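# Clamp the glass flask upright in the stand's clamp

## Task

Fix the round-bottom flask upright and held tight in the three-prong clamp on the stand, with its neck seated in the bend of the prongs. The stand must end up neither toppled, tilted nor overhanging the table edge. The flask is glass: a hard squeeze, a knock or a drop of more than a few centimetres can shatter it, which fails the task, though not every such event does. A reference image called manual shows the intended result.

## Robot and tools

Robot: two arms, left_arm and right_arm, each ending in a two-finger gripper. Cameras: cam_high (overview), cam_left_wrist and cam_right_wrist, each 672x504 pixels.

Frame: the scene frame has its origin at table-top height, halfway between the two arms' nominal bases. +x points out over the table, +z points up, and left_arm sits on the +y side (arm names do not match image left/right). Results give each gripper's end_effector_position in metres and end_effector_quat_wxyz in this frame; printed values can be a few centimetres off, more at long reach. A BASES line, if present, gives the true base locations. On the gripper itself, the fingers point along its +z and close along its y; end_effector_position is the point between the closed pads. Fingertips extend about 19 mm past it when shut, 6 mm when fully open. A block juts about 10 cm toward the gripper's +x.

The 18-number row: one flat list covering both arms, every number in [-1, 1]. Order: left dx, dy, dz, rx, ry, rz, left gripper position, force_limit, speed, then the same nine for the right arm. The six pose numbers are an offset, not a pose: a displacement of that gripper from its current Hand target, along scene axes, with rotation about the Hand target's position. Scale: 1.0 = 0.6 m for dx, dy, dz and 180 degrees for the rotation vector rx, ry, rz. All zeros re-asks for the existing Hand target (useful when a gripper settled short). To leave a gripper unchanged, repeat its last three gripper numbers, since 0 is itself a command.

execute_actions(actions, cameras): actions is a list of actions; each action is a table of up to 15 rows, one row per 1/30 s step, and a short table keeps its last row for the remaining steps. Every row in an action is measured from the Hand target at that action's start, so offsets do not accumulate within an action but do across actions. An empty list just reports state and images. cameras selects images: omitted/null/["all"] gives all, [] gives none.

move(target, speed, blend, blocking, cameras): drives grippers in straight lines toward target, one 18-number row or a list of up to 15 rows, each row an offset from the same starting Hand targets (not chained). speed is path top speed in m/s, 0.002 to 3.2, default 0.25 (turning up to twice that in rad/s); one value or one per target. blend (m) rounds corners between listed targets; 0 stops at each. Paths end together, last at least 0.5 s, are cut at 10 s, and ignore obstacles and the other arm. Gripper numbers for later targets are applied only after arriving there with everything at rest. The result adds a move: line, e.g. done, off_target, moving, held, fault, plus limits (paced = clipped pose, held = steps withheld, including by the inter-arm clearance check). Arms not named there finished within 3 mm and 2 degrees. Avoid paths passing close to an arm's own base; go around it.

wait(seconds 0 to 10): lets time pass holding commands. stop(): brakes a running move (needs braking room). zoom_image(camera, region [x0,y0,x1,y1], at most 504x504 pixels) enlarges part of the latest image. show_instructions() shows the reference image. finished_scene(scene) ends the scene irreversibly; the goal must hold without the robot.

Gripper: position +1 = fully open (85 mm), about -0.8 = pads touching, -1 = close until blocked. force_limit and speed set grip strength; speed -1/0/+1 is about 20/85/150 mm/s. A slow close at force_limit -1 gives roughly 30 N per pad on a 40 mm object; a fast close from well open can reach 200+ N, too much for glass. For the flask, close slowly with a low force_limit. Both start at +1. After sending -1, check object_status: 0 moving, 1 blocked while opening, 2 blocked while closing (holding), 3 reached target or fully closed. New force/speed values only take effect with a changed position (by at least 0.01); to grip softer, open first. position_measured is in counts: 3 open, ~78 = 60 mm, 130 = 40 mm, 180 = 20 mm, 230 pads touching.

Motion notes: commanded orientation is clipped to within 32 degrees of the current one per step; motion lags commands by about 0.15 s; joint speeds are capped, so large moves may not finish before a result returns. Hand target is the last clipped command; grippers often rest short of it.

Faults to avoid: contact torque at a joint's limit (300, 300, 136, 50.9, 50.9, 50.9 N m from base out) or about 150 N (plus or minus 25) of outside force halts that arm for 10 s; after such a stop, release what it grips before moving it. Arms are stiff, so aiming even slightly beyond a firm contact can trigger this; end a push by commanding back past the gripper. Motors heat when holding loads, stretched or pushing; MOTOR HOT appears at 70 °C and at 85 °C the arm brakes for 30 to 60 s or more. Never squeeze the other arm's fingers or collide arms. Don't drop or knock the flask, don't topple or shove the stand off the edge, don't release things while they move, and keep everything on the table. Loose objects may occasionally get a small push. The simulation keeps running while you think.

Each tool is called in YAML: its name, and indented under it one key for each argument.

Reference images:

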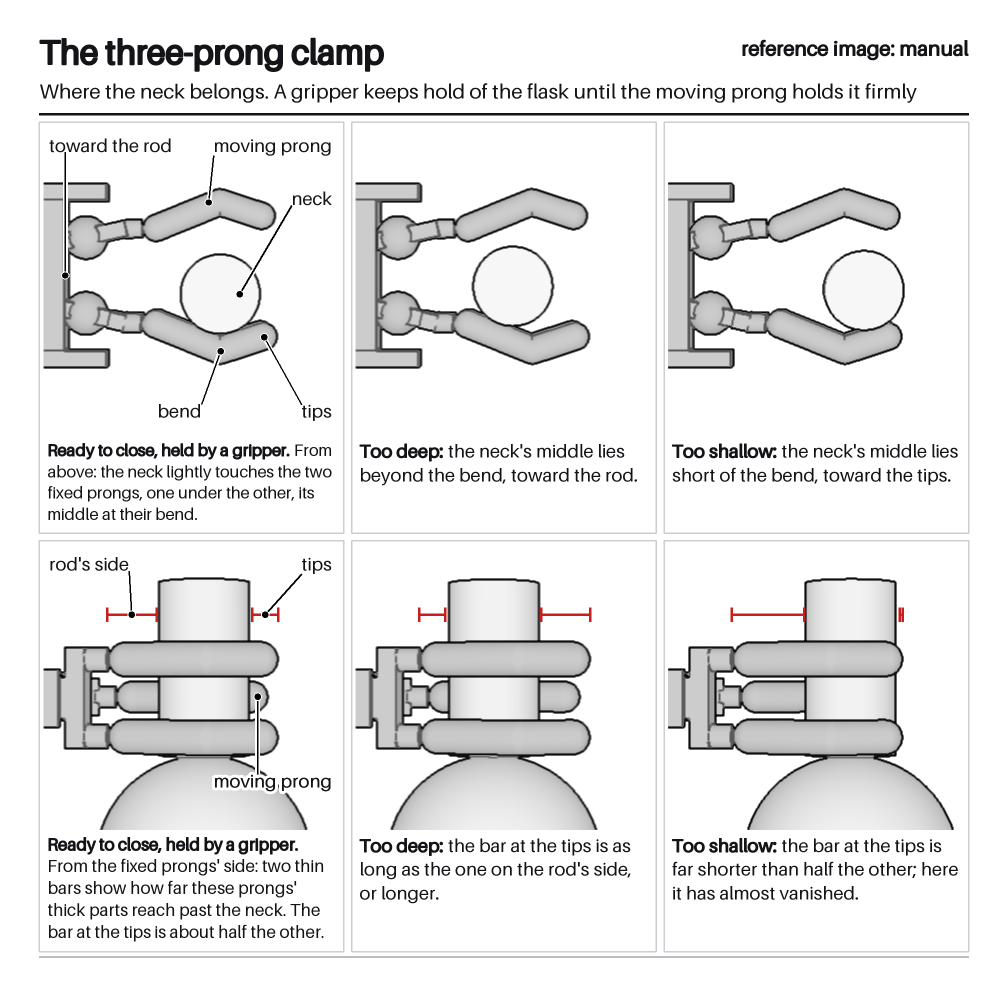

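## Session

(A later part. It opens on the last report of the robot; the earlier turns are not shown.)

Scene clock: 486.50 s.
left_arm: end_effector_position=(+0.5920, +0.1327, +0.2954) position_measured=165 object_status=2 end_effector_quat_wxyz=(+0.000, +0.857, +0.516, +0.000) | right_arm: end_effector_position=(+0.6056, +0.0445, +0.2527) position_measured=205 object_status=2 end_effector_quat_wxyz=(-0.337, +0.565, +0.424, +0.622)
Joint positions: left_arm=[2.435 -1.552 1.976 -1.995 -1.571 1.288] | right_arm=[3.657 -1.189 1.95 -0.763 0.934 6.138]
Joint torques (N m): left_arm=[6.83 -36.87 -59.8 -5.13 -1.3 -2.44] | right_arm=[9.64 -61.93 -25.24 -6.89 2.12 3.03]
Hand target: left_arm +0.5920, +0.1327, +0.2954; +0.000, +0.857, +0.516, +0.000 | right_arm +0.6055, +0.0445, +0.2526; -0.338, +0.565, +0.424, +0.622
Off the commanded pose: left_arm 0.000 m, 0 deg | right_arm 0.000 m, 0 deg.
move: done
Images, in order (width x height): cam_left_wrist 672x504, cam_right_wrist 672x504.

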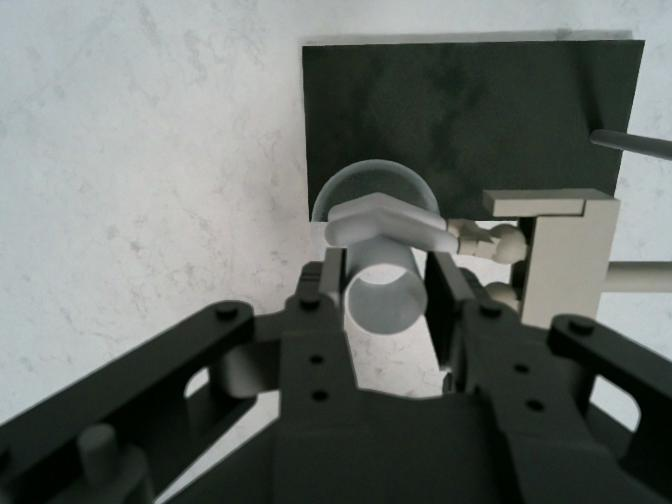

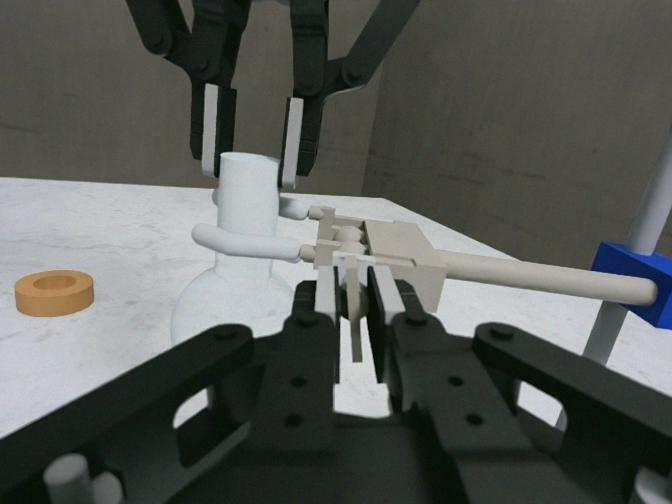

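move:
  target:
    - [0, 0, 0, 0, 0, 0, -1, -1, -1, 0, 0, 0, 0, 0, 0, 0.1, -1, -1]
    - [0, 0, 0, 0, 0, 0, -1, -1, -1, 0, 0, 0, -0.2809, -0.6108, 0, 0.1, -1, -1]
    - [0, 0, 0, 0, 0, 0, -1, -1, -1, 0, 0, 0, 0.2739, 0.5957, 0, 0.1, -1, -1]
    - [0, 0, 0, 0, 0, 0, -1, -1, -1, 0, 0, 0, -0.007, -0.0151, 0, 0.1, -1, -1]
  speed: 0.8
  cameras: ["cam_left_wrist", "cam_right_wrist"]

zoom_image:
  camera: "cam_left_wrist"
  region: [300, 140, 552, 350]

zoom_image:
  camera: "cam_right_wrist"
  region: [180, 100, 480, 400]

Scene clock: 496.43 s.
left_arm: end_effector_position=(+0.5920, +0.1327, +0.2954) position_measured=165 object_status=2 end_effector_quat_wxyz=(+0.000, +0.857, +0.516, +0.000) | right_arm: end_effector_position=(+0.6055, +0.0445, +0.2526) position_measured=117 object_status=3 end_effector_quat_wxyz=(-0.321, +0.554, +0.438, +0.631)
Joint positions: left_arm=[2.435 -1.552 1.976 -1.995 -1.571 1.288] | right_arm=[3.657 -1.189 1.95 -0.763 0.933 -0.197]
Joint torques (N m): left_arm=[7.83 -34.26 -60.66 -5.07 -1.5 -3.13] | right_arm=[8.47 -73.42 -38.22 0.85 2 -1.89]
Hand target: left_arm +0.5920, +0.1327, +0.2954; +0.000, +0.857, +0.516, +0.000 | right_arm +0.6055, +0.0445, +0.2526; -0.321, +0.554, +0.438, +0.631
Off the commanded pose: left_arm 0.000 m, 0 deg | right_arm 0.000 m, 0 deg.
move: done
Images, in order (width x height): cam_left_wrist 672x504, cam_right_wrist 672x504.

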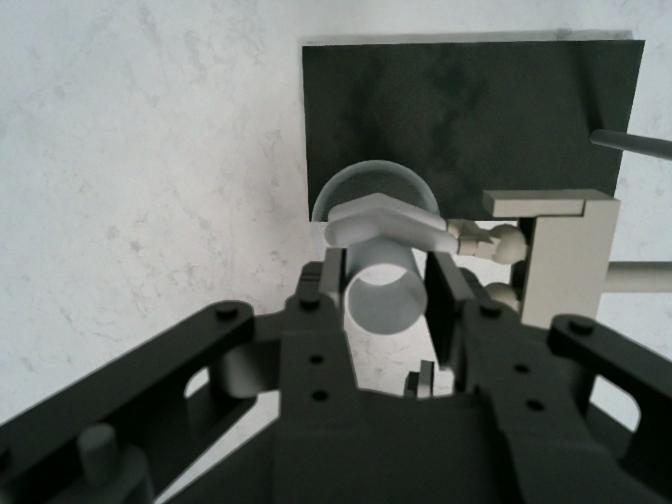

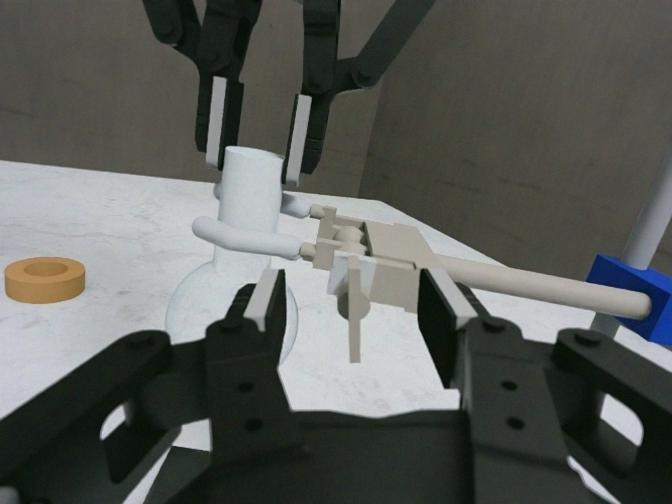

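Scaled by 2.000.

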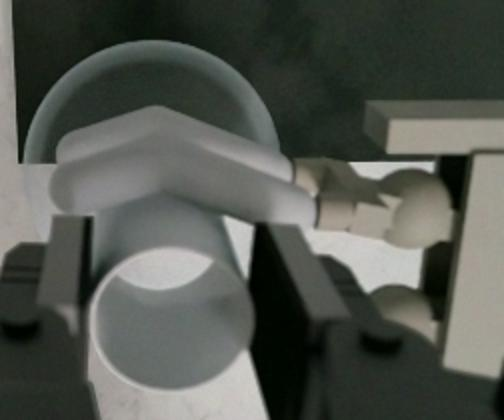

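Scaled by 1.680.

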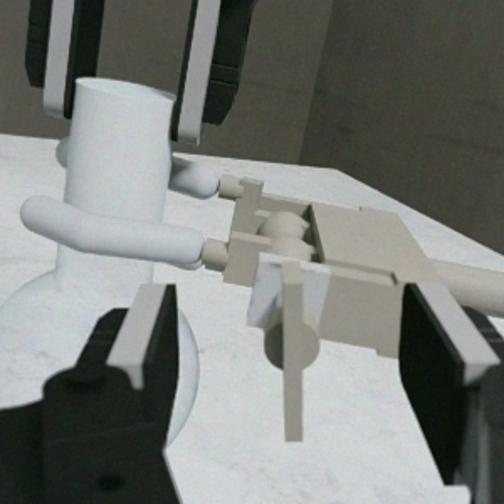

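move:
  target: [0, 0, 0, 0, 0, 0, -1, -1, -1, 0, 0, 0, 0, 0, 0, -1, -1, -1]
  speed: 0.1
  cameras: ["cam_left_wrist", "cam_right_wrist"]

move:
  target: [0, 0, 0, 0, 0, 0, -1, -1, -1, 0.00009, 0.0002, 0, 0.0927, 0.2018, 0, -1, -1, -1]
  speed: 0.15
  cameras: ["cam_left_wrist", "cam_right_wrist"]

zoom_image:
  camera: "cam_left_wrist"
  region: [300, 140, 552, 350]

zoom_image:
  camera: "cam_right_wrist"
  region: [160, 130, 400, 370]

Scene clock: 506.70 s.
left_arm: end_effector_position=(+0.5920, +0.1327, +0.2954) position_measured=165 object_status=2 end_effector_quat_wxyz=(+0.000, +0.857, +0.516, +0.000) | right_arm: end_effector_position=(+0.6055, +0.0445, +0.2526) position_measured=205 object_status=0 end_effector_quat_wxyz=(-0.321, +0.554, +0.438, +0.631)
Joint positions: left_arm=[2.435 -1.552 1.976 -1.995 -1.571 1.288] | right_arm=[3.657 -1.189 1.95 -0.763 0.934 -0.197]
Joint torques (N m): left_arm=[7.42 -37.33 -62.74 -4.88 -1.19 -2.41] | right_arm=[7.95 -72.67 -34.26 0.2 1.85 -1.53]
Hand target: left_arm +0.5920, +0.1327, +0.2954; +0.000, +0.857, +0.516, +0.000 | right_arm +0.6055, +0.0445, +0.2526; -0.321, +0.554, +0.438, +0.631
Off the commanded pose: left_arm 0.000 m, 0 deg | right_arm 0.000 m, 0 deg.
move: done
Images, in order (width x height): cam_left_wrist 672x504, cam_right_wrist 672x504.

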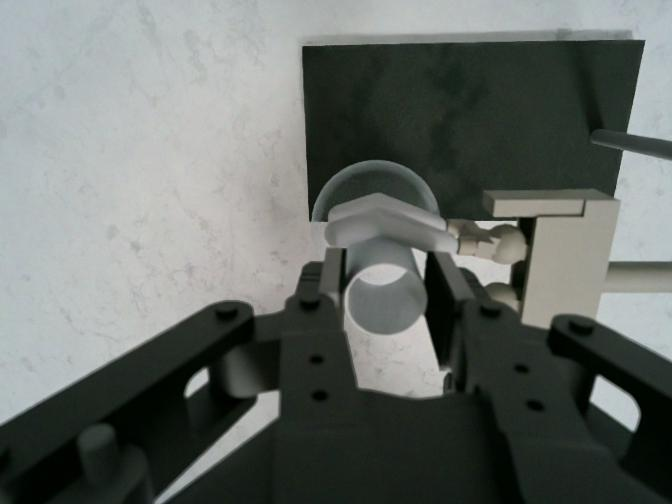

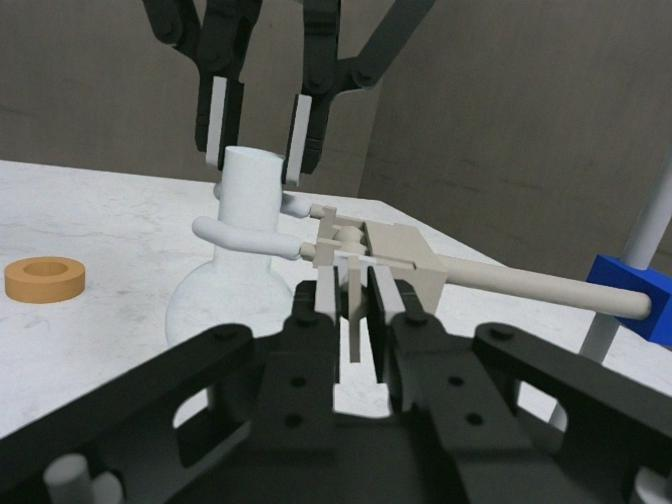

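Scene clock: 509.70 s.
left_arm: end_effector_position=(+0.5920, +0.1327, +0.2954) position_measured=165 object_status=2 end_effector_quat_wxyz=(+0.000, +0.857, +0.516, +0.000) | right_arm: end_effector_position=(+0.6056, +0.0446, +0.2527) position_measured=205 object_status=2 end_effector_quat_wxyz=(-0.517, +0.671, +0.222, +0.483)
Joint positions: left_arm=[2.435 -1.552 1.976 -1.995 -1.571 1.288] | right_arm=[3.658 -1.189 1.95 -0.763 0.935 0.5]
Joint torques (N m): left_arm=[7.42 -33.97 -61.07 -4.53 -1.53 -1.96] | right_arm=[8.82 -55.99 -21.09 -5.18 1.74 2.9]
Hand target: left_arm +0.5920, +0.1327, +0.2954; +0.000, +0.857, +0.516, +0.000 | right_arm +0.6056, +0.0446, +0.2526; -0.517, +0.671, +0.222, +0.483
Off the commanded pose: left_arm 0.000 m, 0 deg | right_arm 0.000 m, 0 deg.
move: done
Images, in order (width x height): cam_left_wrist 672x504, cam_right_wrist 672x504.

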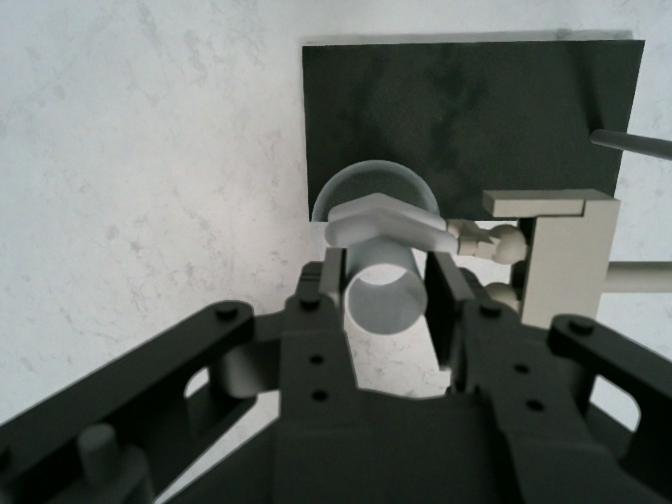

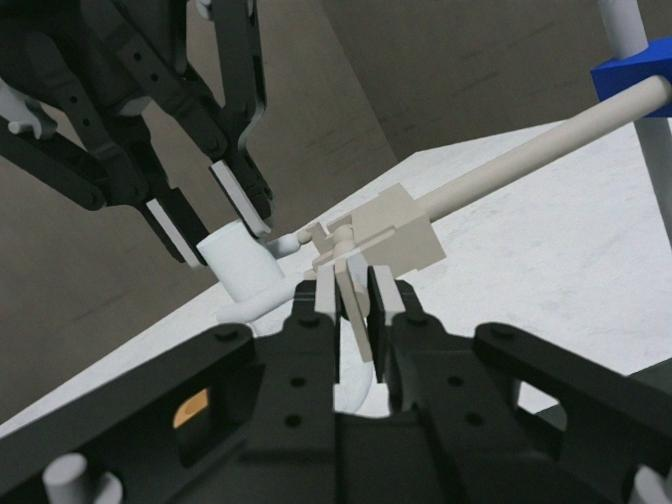

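Scaled by 2.000.

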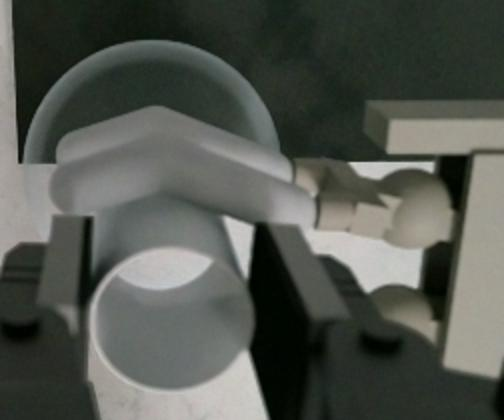

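Scaled by 2.100.

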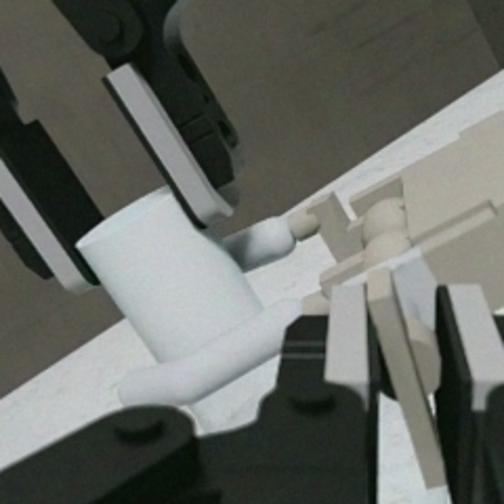

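move:
  target: [0, 0, 0, 0, 0, 0, -1, -1, -1, 0, 0, 0, 0.0232, 0.0505, 0, -1, -1, -1]
  speed: 0.1
  cameras: ["cam_left_wrist", "cam_right_wrist"]

zoom_image:
  camera: "cam_right_wrist"
  region: [160, 130, 400, 370]

zoom_image:
  camera: "cam_left_wrist"
  region: [300, 140, 552, 350]

Scene clock: 516.57 s.
left_arm: end_effector_position=(+0.5920, +0.1327, +0.2954) position_measured=165 object_status=2 end_effector_quat_wxyz=(+0.000, +0.857, +0.516, +0.000) | right_arm: end_effector_position=(+0.6056, +0.0447, +0.2527) position_measured=205 object_status=2 end_effector_quat_wxyz=(-0.557, +0.687, +0.163, +0.436)
Joint positions: left_arm=[2.435 -1.552 1.976 -1.995 -1.571 1.288] | right_arm=[3.658 -1.189 1.95 -0.762 0.936 0.674]
Joint torques (N m): left_arm=[10.08 -33.3 -62.54 -3.82 -1.43 -2.52] | right_arm=[9.57 -69.67 -24.24 -5.37 1.85 3.05]
Hand target: left_arm +0.5920, +0.1327, +0.2954; +0.000, +0.857, +0.516, +0.000 | right_arm +0.6056, +0.0446, +0.2526; -0.557, +0.688, +0.163, +0.436
Off the commanded pose: left_arm 0.000 m, 0 deg | right_arm 0.000 m, 0 deg.
move: done
Images, in order (width x height): cam_left_wrist 672x504, cam_right_wrist 672x504.

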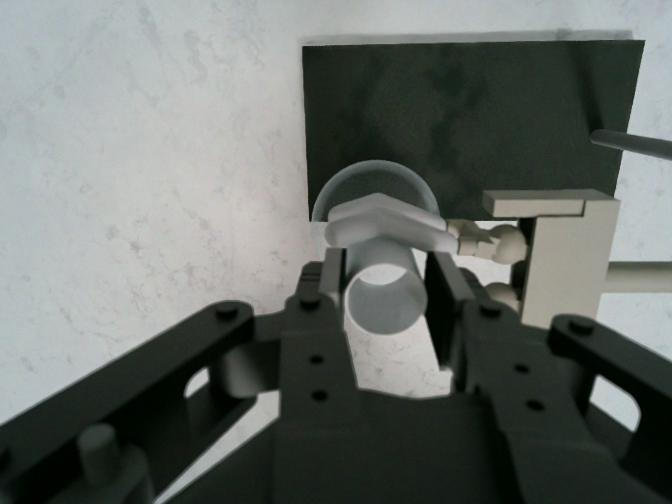

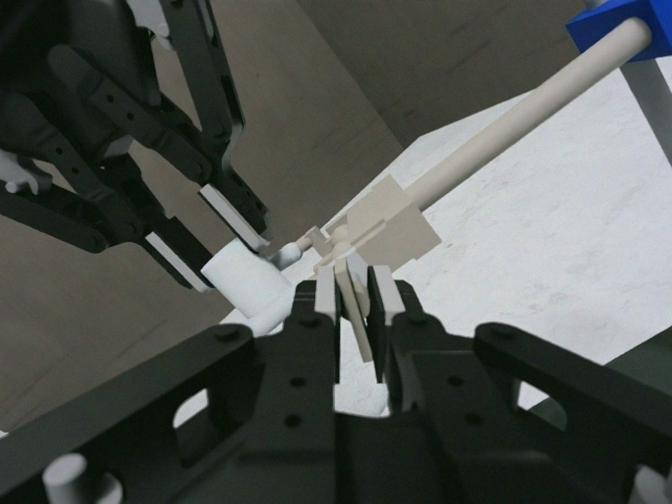

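Scaled by 2.100.

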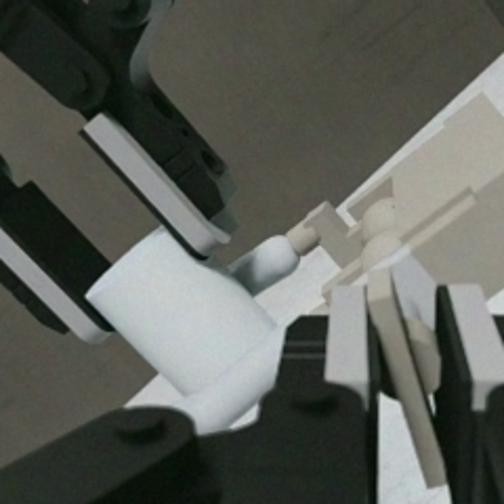

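Scaled by 2.000.

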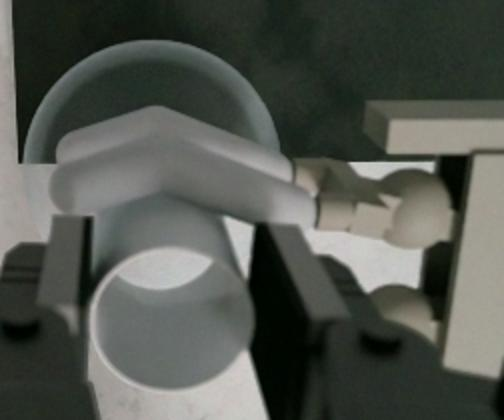

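move:
  target: [0, 0, 0.0022, 0, 0, 0, -1, -1, -1, 0, 0, 0, 0, 0, 0, -1, -1, -1]
  speed: 0.01
  cameras: ["cam_left_wrist", "cam_right_wrist"]

zoom_image:
  camera: "cam_right_wrist"
  region: [160, 130, 400, 370]

zoom_image:
  camera: "cam_left_wrist"
  region: [300, 140, 552, 350]

Scene clock: 521.40 s.
left_arm: end_effector_position=(+0.5920, +0.1327, +0.2966) position_measured=165 object_status=2 end_effector_quat_wxyz=(+0.000, +0.857, +0.516, +0.000) | right_arm: end_effector_position=(+0.6056, +0.0446, +0.2526) position_measured=205 object_status=2 end_effector_quat_wxyz=(-0.557, +0.688, +0.163, +0.436)
Joint positions: left_arm=[2.435 -1.553 1.974 -1.992 -1.571 1.288] | right_arm=[3.658 -1.189 1.95 -0.762 0.936 0.675]
Joint torques (N m): left_arm=[5.65 -69.44 -81.77 -2.21 -1.24 -2.29] | right_arm=[7.68 -61.88 -21.71 -0.67 -1.04 3.09]
Hand target: left_arm +0.5920, +0.1327, +0.2968; +0.000, +0.857, +0.516, +0.000 | right_arm +0.6056, +0.0446, +0.2526; -0.557, +0.688, +0.163, +0.436
Off the commanded pose: left_arm 0.000 m, 0 deg | right_arm 0.000 m, 0 deg.
move: done
Images, in order (width x height): cam_left_wrist 672x504, cam_right_wrist 672x504.

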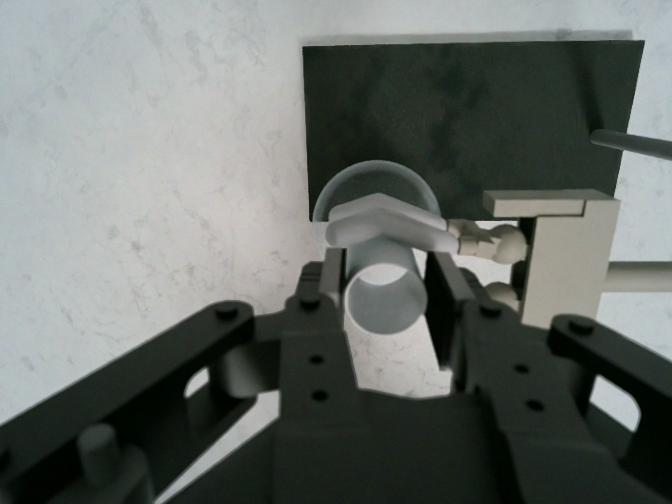

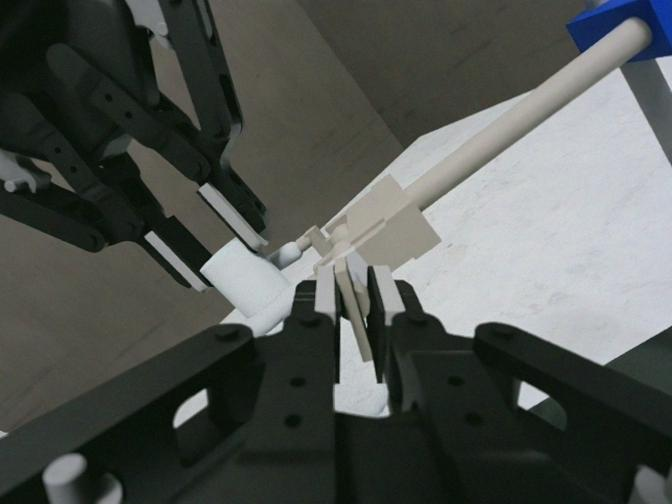

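Scaled by 2.100.

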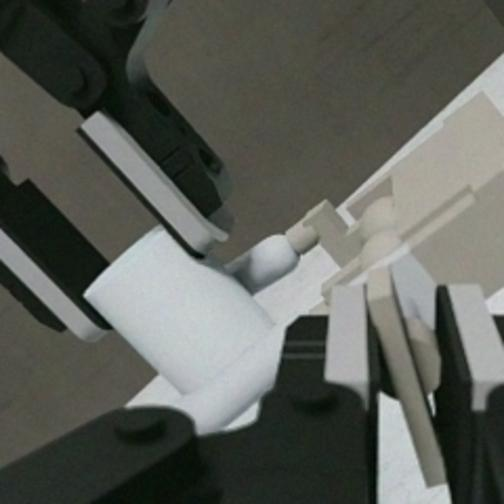

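Scaled by 2.000.

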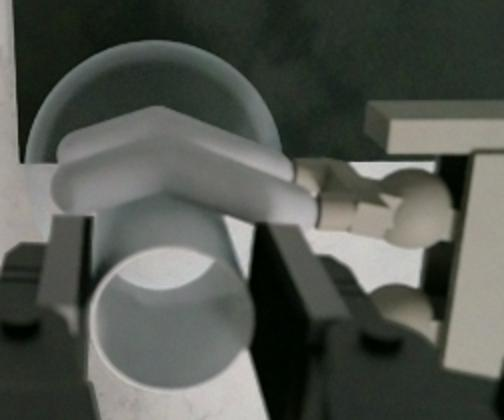

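zoom_image:
  camera: "cam_right_wrist"
  region: [190, 200, 310, 320]

move:
  target: [0, 0, -0.0022, 0, 0, 0, -1, -1, -1, 0, 0, 0, 0, 0, 0, -1, -1, -1]
  speed: 0.01
  cameras: ["cam_left_wrist", "cam_right_wrist"]

zoom_image:
  camera: "cam_right_wrist"
  region: [190, 200, 310, 320]

Scaled by 4.200.

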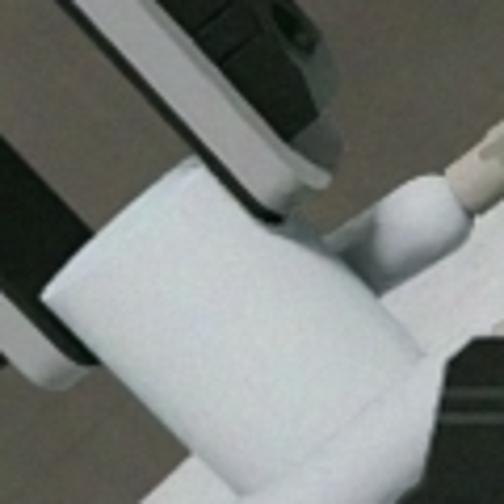

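Scene clock: 524.73 s.
left_arm: end_effector_position=(+0.5920, +0.1327, +0.2956) position_measured=165 object_status=2 end_effector_quat_wxyz=(+0.000, +0.857, +0.516, +0.000) | right_arm: end_effector_position=(+0.6056, +0.0446, +0.2526) position_measured=205 object_status=2 end_effector_quat_wxyz=(-0.557, +0.688, +0.163, +0.436)
Joint positions: left_arm=[2.435 -1.552 1.976 -1.995 -1.571 1.288] | right_arm=[3.658 -1.189 1.95 -0.762 0.936 0.675]
Joint torques (N m): left_arm=[9.48 -31.17 -53.87 -5.64 -1.3 -2.51] | right_arm=[6.64 -55.25 -21.08 -1.57 -1.72 3.07]
Hand target: left_arm +0.5920, +0.1327, +0.2954; +0.000, +0.857, +0.516, +0.000 | right_arm +0.6056, +0.0446, +0.2526; -0.557, +0.688, +0.163, +0.436
Off the commanded pose: left_arm 0.000 m, 0 deg | right_arm 0.000 m, 0 deg.
move: done
Images, in order (width x height): cam_left_wrist 672x504, cam_right_wrist 672x504.

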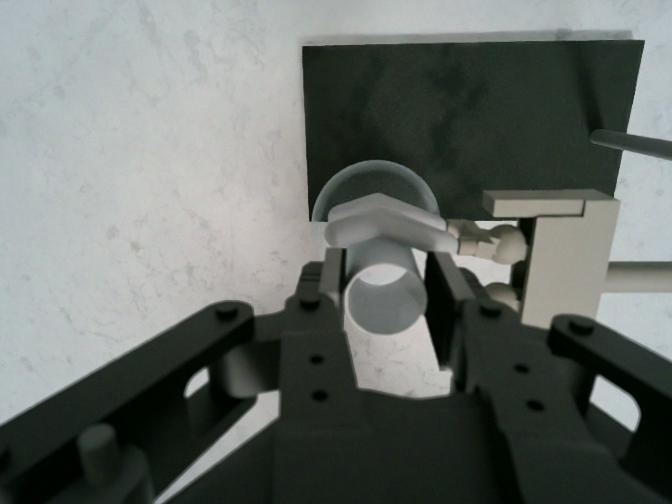

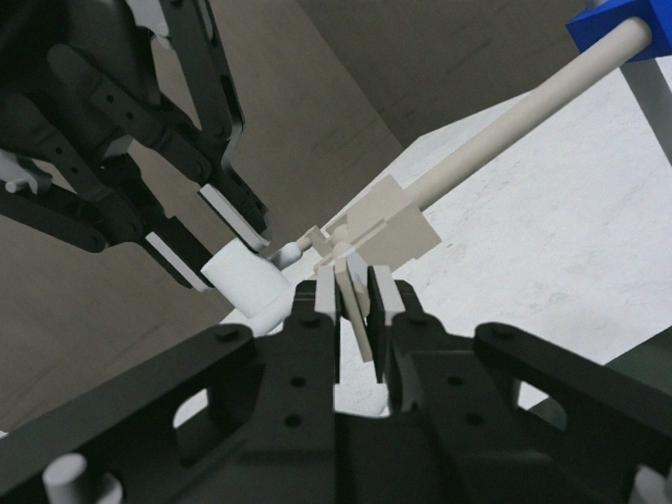

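Scaled by 4.200.

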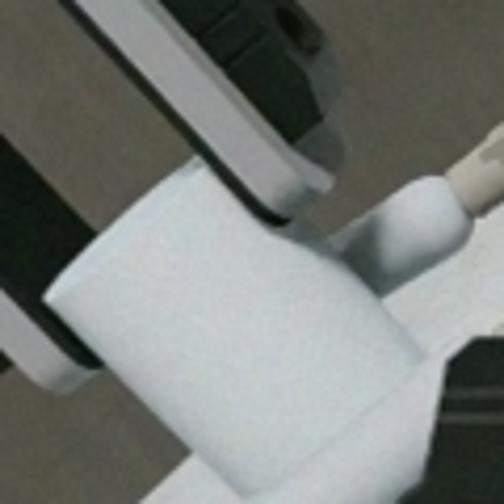

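move:
  target: [0, 0, 0, 0, 0, 0, -1, -1, -1, 0.00003, 0.00006, 0, 0.0348, 0.0757, 0, -1, -1, -1]
  speed: 0.1
  cameras: ["cam_left_wrist", "cam_right_wrist"]

zoom_image:
  camera: "cam_right_wrist"
  region: [190, 200, 400, 380]

zoom_image:
  camera: "cam_left_wrist"
  region: [300, 140, 552, 350]

Scene clock: 529.77 s.
left_arm: end_effector_position=(+0.5920, +0.1327, +0.2954) position_measured=165 object_status=2 end_effector_quat_wxyz=(+0.000, +0.857, +0.516, +0.000) | right_arm: end_effector_position=(+0.6057, +0.0447, +0.2528) position_measured=205 object_status=2 end_effector_quat_wxyz=(-0.609, +0.703, +0.072, +0.360)
Joint positions: left_arm=[2.435 -1.552 1.976 -1.995 -1.571 1.288] | right_arm=[3.658 -1.189 1.95 -0.762 0.936 0.936]
Joint torques (N m): left_arm=[8.19 -35.16 -60.32 -3.72 -1.24 -2.11] | right_arm=[9.38 -64.46 -23.27 -5.92 1.79 2.94]
Hand target: left_arm +0.5920, +0.1327, +0.2954; +0.000, +0.857, +0.516, +0.000 | right_arm +0.6056, +0.0447, +0.2526; -0.609, +0.703, +0.072, +0.360
Off the commanded pose: left_arm 0.000 m, 0 deg | right_arm 0.000 m, 0 deg.
move: done
Images, in order (width x height): cam_left_wrist 672x504, cam_right_wrist 672x504.

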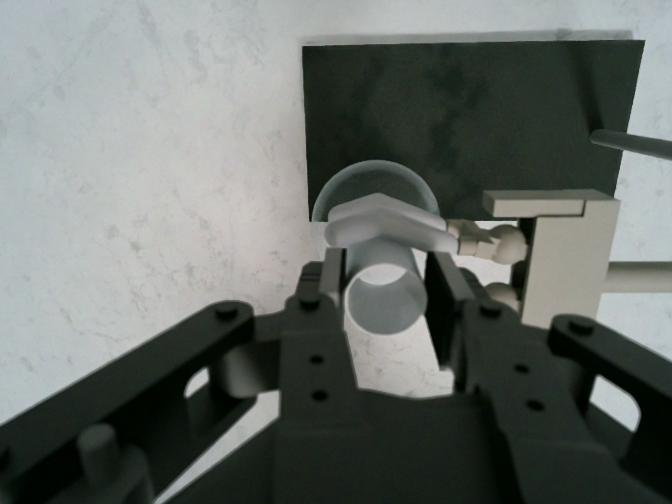

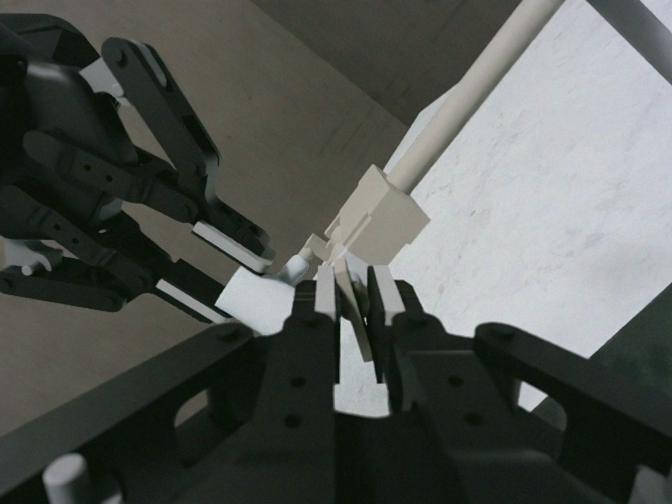

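Scaled by 2.400.

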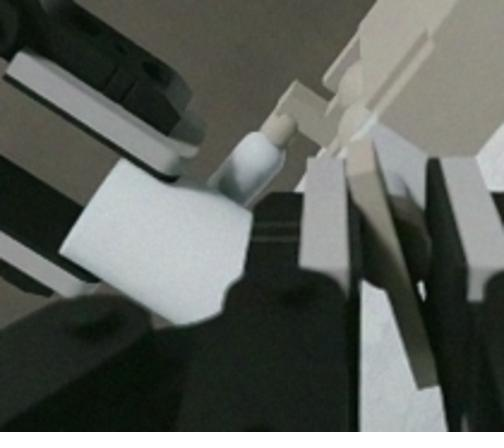

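Scaled by 2.000.

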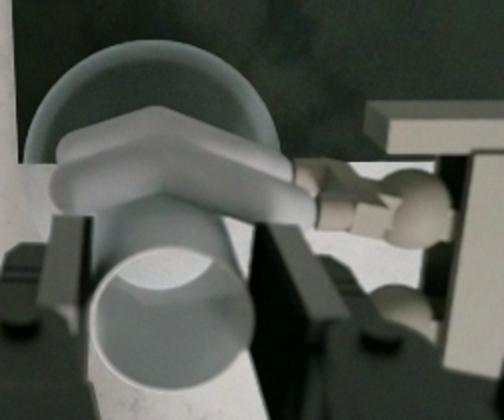

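move:
  target: [0, 0, 0, 0, 0, 0, 0.0, -1, -1, 0, 0, 0, 0, 0, 0, -1, -1, -1]
  speed: 0.1
  cameras: ["cam_high", "cam_left_wrist", "cam_right_wrist"]

zoom_image:
  camera: "cam_left_wrist"
  region: [300, 140, 552, 350]

zoom_image:
  camera: "cam_right_wrist"
  region: [190, 200, 400, 380]

Scene clock: 532.00 s.
left_arm: end_effector_position=(+0.5920, +0.1327, +0.2954) position_measured=128 object_status=0 end_effector_quat_wxyz=(+0.000, +0.857, +0.516, +0.000) | right_arm: end_effector_position=(+0.6056, +0.0447, +0.2526) position_measured=205 object_status=2 end_effector_quat_wxyz=(-0.609, +0.703, +0.072, +0.360)
Joint positions: left_arm=[2.435 -1.552 1.976 -1.995 -1.571 1.288] | right_arm=[3.658 -1.189 1.95 -0.762 0.936 0.937]
Joint torques (N m): left_arm=[8.31 -42.72 -64.73 -2.9 -1.61 -2.42] | right_arm=[7.24 -58.6 -21.49 -1.77 0.11 3.22]
Hand target: left_arm +0.5920, +0.1327, +0.2954; +0.000, +0.857, +0.516, +0.000 | right_arm +0.6056, +0.0447, +0.2526; -0.609, +0.703, +0.072, +0.360
Off the commanded pose: left_arm 0.000 m, 0 deg | right_arm 0.000 m, 0 deg.
move: done

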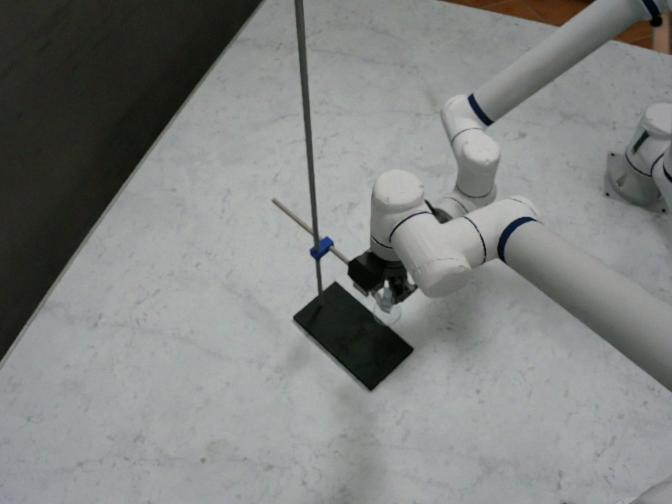

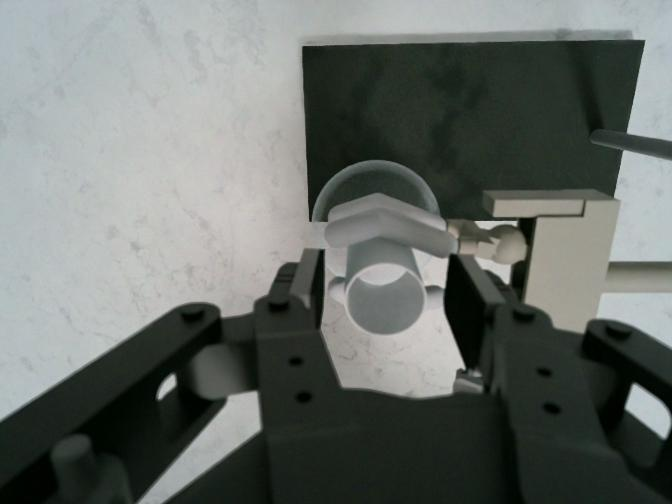

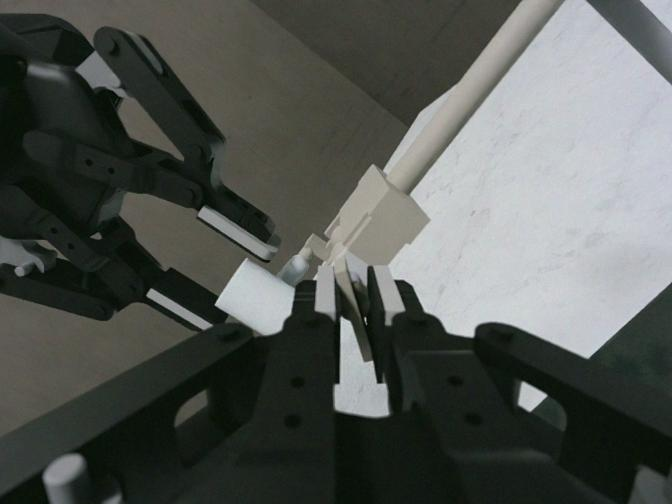

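Scaled by 2.000.

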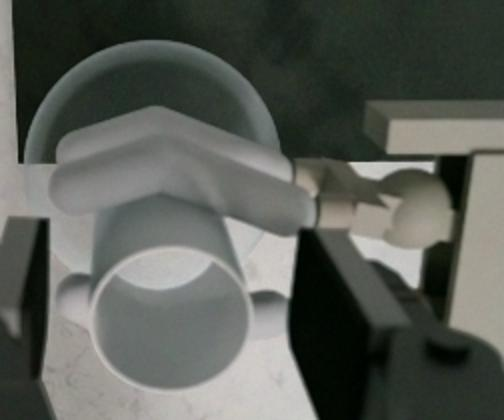

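Scaled by 2.400.

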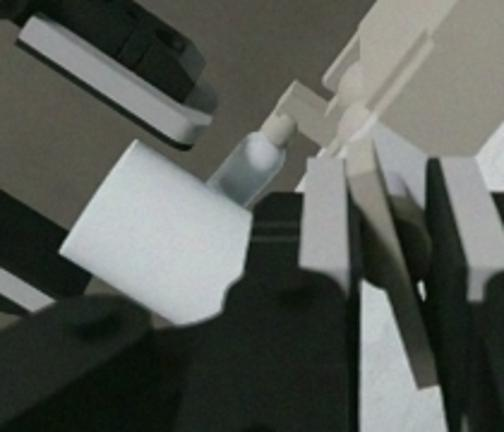

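move:
  target: [0, 0, 0, 0, 0, 0, -1, -1, -1, 0, 0, 0, 0, 0, 0, -1, -1, -1]
  speed: 0.1
  cameras: []

move:
  target: [0, 0, 0, 0, 0, 0, -1, -1, -1, 0, 0, 0, 0, 0, 0, 0.3, -1, -1]
  speed: 0.1
  cameras: ["cam_left_wrist", "cam_right_wrist"]

zoom_image:
  camera: "cam_right_wrist"
  region: [190, 200, 400, 380]

zoom_image:
  camera: "cam_left_wrist"
  region: [300, 140, 552, 350]

Scene clock: 537.20 s.
left_arm: end_effector_position=(+0.5920, +0.1327, +0.2954) position_measured=165 object_status=0 end_effector_quat_wxyz=(+0.000, +0.857, +0.516, +0.000) | right_arm: end_effector_position=(+0.6056, +0.0447, +0.2526) position_measured=205 object_status=2 end_effector_quat_wxyz=(-0.609, +0.703, +0.072, +0.360)
Joint positions: left_arm=[2.435 -1.552 1.976 -1.995 -1.571 1.288] | right_arm=[3.658 -1.189 1.95 -0.762 0.936 0.937]
Joint torques (N m): left_arm=[8.62 -53.28 -66 -1.5 -1.13 -2.63] | right_arm=[5.98 -57.1 -21.61 -0.23 -1.71 3.12]
Hand target: left_arm +0.5920, +0.1327, +0.2954; +0.000, +0.857, +0.516, +0.000 | right_arm +0.6056, +0.0447, +0.2526; -0.609, +0.703, +0.072, +0.360
Off the commanded pose: left_arm 0.000 m, 0 deg | right_arm 0.000 m, 0 deg.
move: done
No camera images: "cameras" was empty.

Scene clock: 539.63 s.
left_arm: end_effector_position=(+0.5920, +0.1327, +0.2954) position_measured=165 object_status=2 end_effector_quat_wxyz=(+0.000, +0.857, +0.516, +0.000) | right_arm: end_effector_position=(+0.6056, +0.0447, +0.2526) position_measured=91 object_status=0 end_effector_quat_wxyz=(-0.609, +0.703, +0.072, +0.360)
Joint positions: left_arm=[2.435 -1.552 1.976 -1.995 -1.571 1.288] | right_arm=[3.658 -1.189 1.95 -0.762 0.936 0.937]
Joint torques (N m): left_arm=[10.87 -56.3 -64.43 -4.7 -1.2 -2.33] | right_arm=[5.57 -58.13 -25.04 -2.16 -1.76 0.95]
Hand target: left_arm +0.5920, +0.1327, +0.2954; +0.000, +0.857, +0.516, +0.000 | right_arm +0.6056, +0.0447, +0.2526; -0.609, +0.703, +0.072, +0.360
Off the commanded pose: left_arm 0.000 m, 0 deg | right_arm 0.000 m, 0 deg.
move: done
Images, in order (width x height): cam_left_wrist 672x504, cam_right_wrist 672x504.

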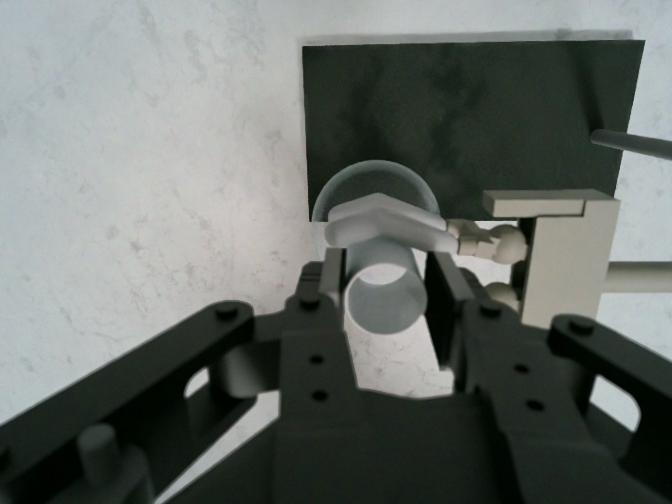

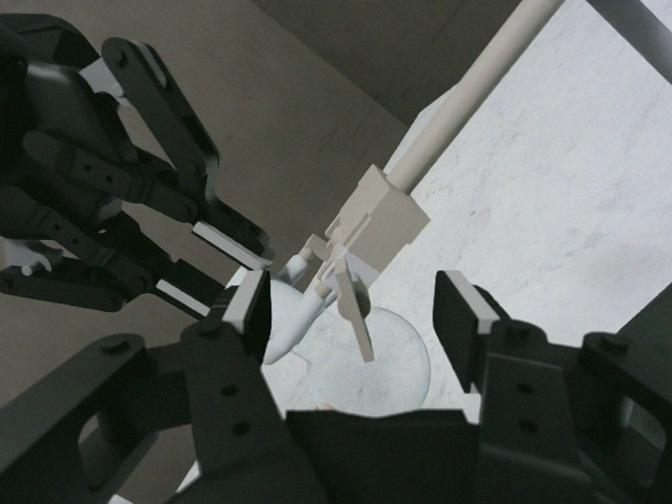

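Scaled by 2.400.

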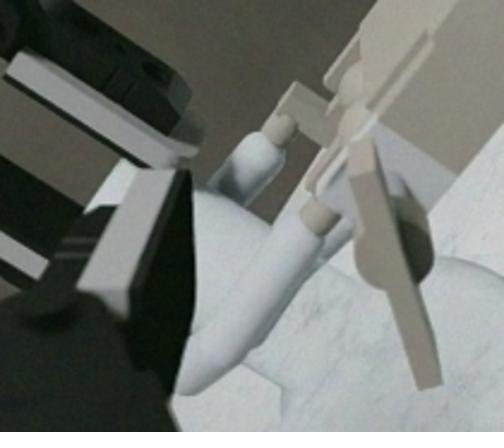

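Scaled by 2.000.

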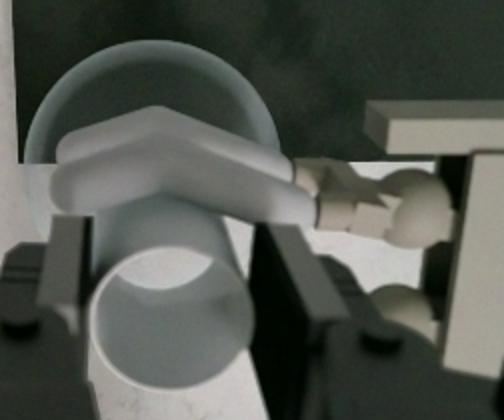

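move:
  target:
    - [0, 0, 0, 0, 0, 0, 0.05, -1, -1, 0, 0, 0, 0, 0, 0, 0.3, -1, -1]
    - [0, 0, 0.02, 0, 0, 0, 0.05, -1, -1, -0.003, -0.006, 0, 0, 0, 0, 0.3, -1, -1]
    - [0, 0, 0.2, 0, 0, 0, 0.05, -1, -1, -0.0835, -0.1815, 0, 0, 0, 0, 0.3, -1, -1]
  speed: [0.05, 0.05, 0.15]

zoom_image:
  camera: "cam_right_wrist"
  region: [200, 100, 500, 400]

zoom_image:
  camera: "cam_left_wrist"
  region: [280, 140, 600, 380]

zoom_image:
  camera: "cam_high"
  region: [270, 200, 450, 400]

Scene clock: 545.30 s.
left_arm: end_effector_position=(+0.5920, +0.1327, +0.4152) position_measured=123 object_status=3 end_effector_quat_wxyz=(+0.000, +0.857, +0.516, +0.000) | right_arm: end_effector_position=(+0.5556, -0.0640, +0.2526) position_measured=91 object_status=3 end_effector_quat_wxyz=(-0.609, +0.703, +0.072, +0.360)
Joint positions: left_arm=[2.435 -1.615 1.817 -1.773 -1.571 1.288] | right_arm=[3.526 -1.338 2.167 -0.831 0.804 0.937]
Joint torques (N m): left_arm=[-3.62 -55.84 -73.8 -1.04 1.4 1.62] | right_arm=[-15.21 -60.47 -16.41 -4.65 -2.15 2.98]
Hand target: left_arm +0.5920, +0.1327, +0.4154; +0.000, +0.857, +0.516, +0.000 | right_arm +0.5555, -0.0642, +0.2526; -0.609, +0.703, +0.072, +0.360
Off the commanded pose: left_arm 0.000 m, 0 deg | right_arm 0.000 m, 0 deg.
move: done

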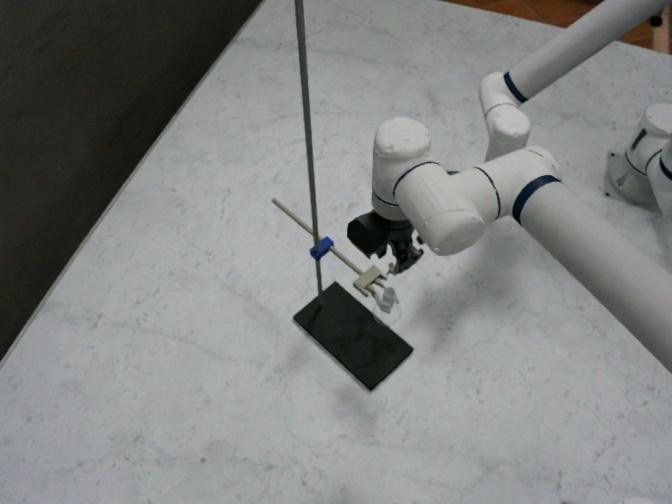

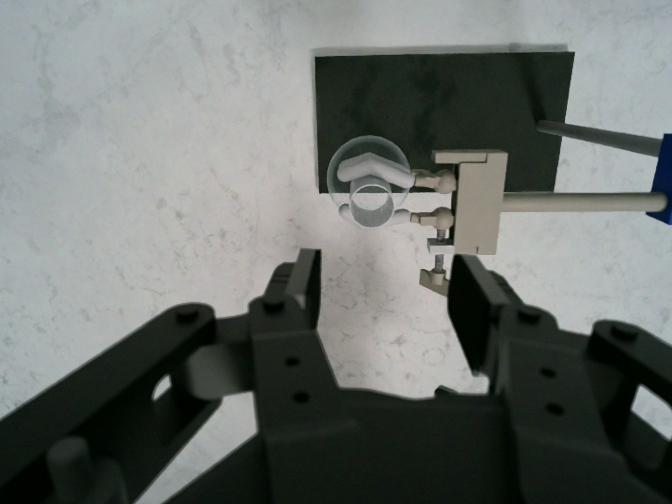

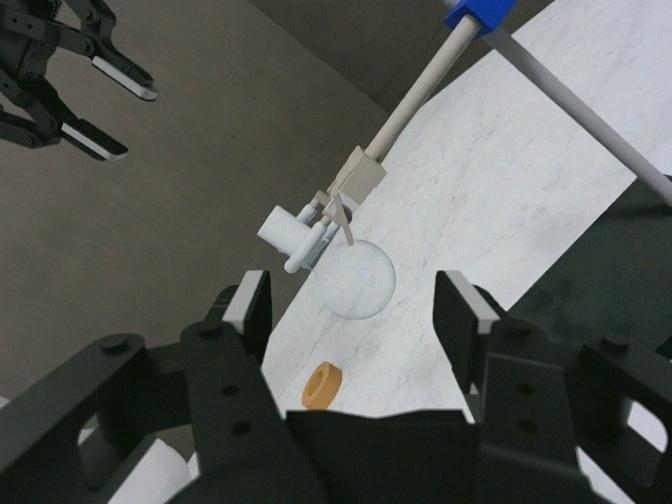

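Scaled by 1.680.

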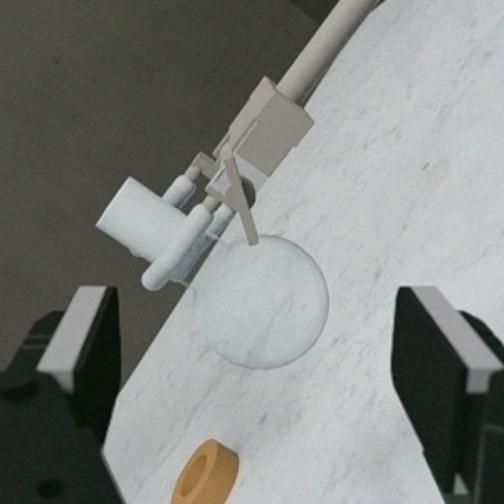

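Scaled by 1.575.

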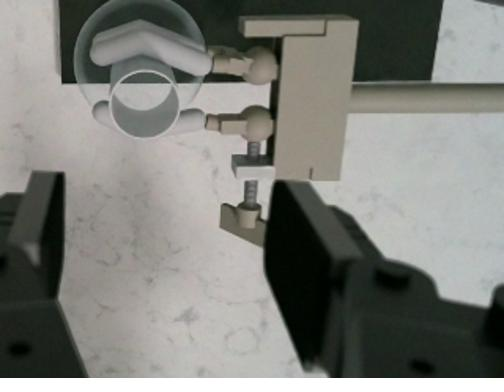

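Scaled by 2.520.

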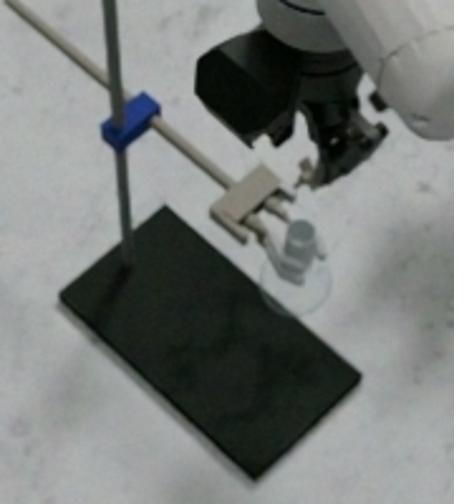

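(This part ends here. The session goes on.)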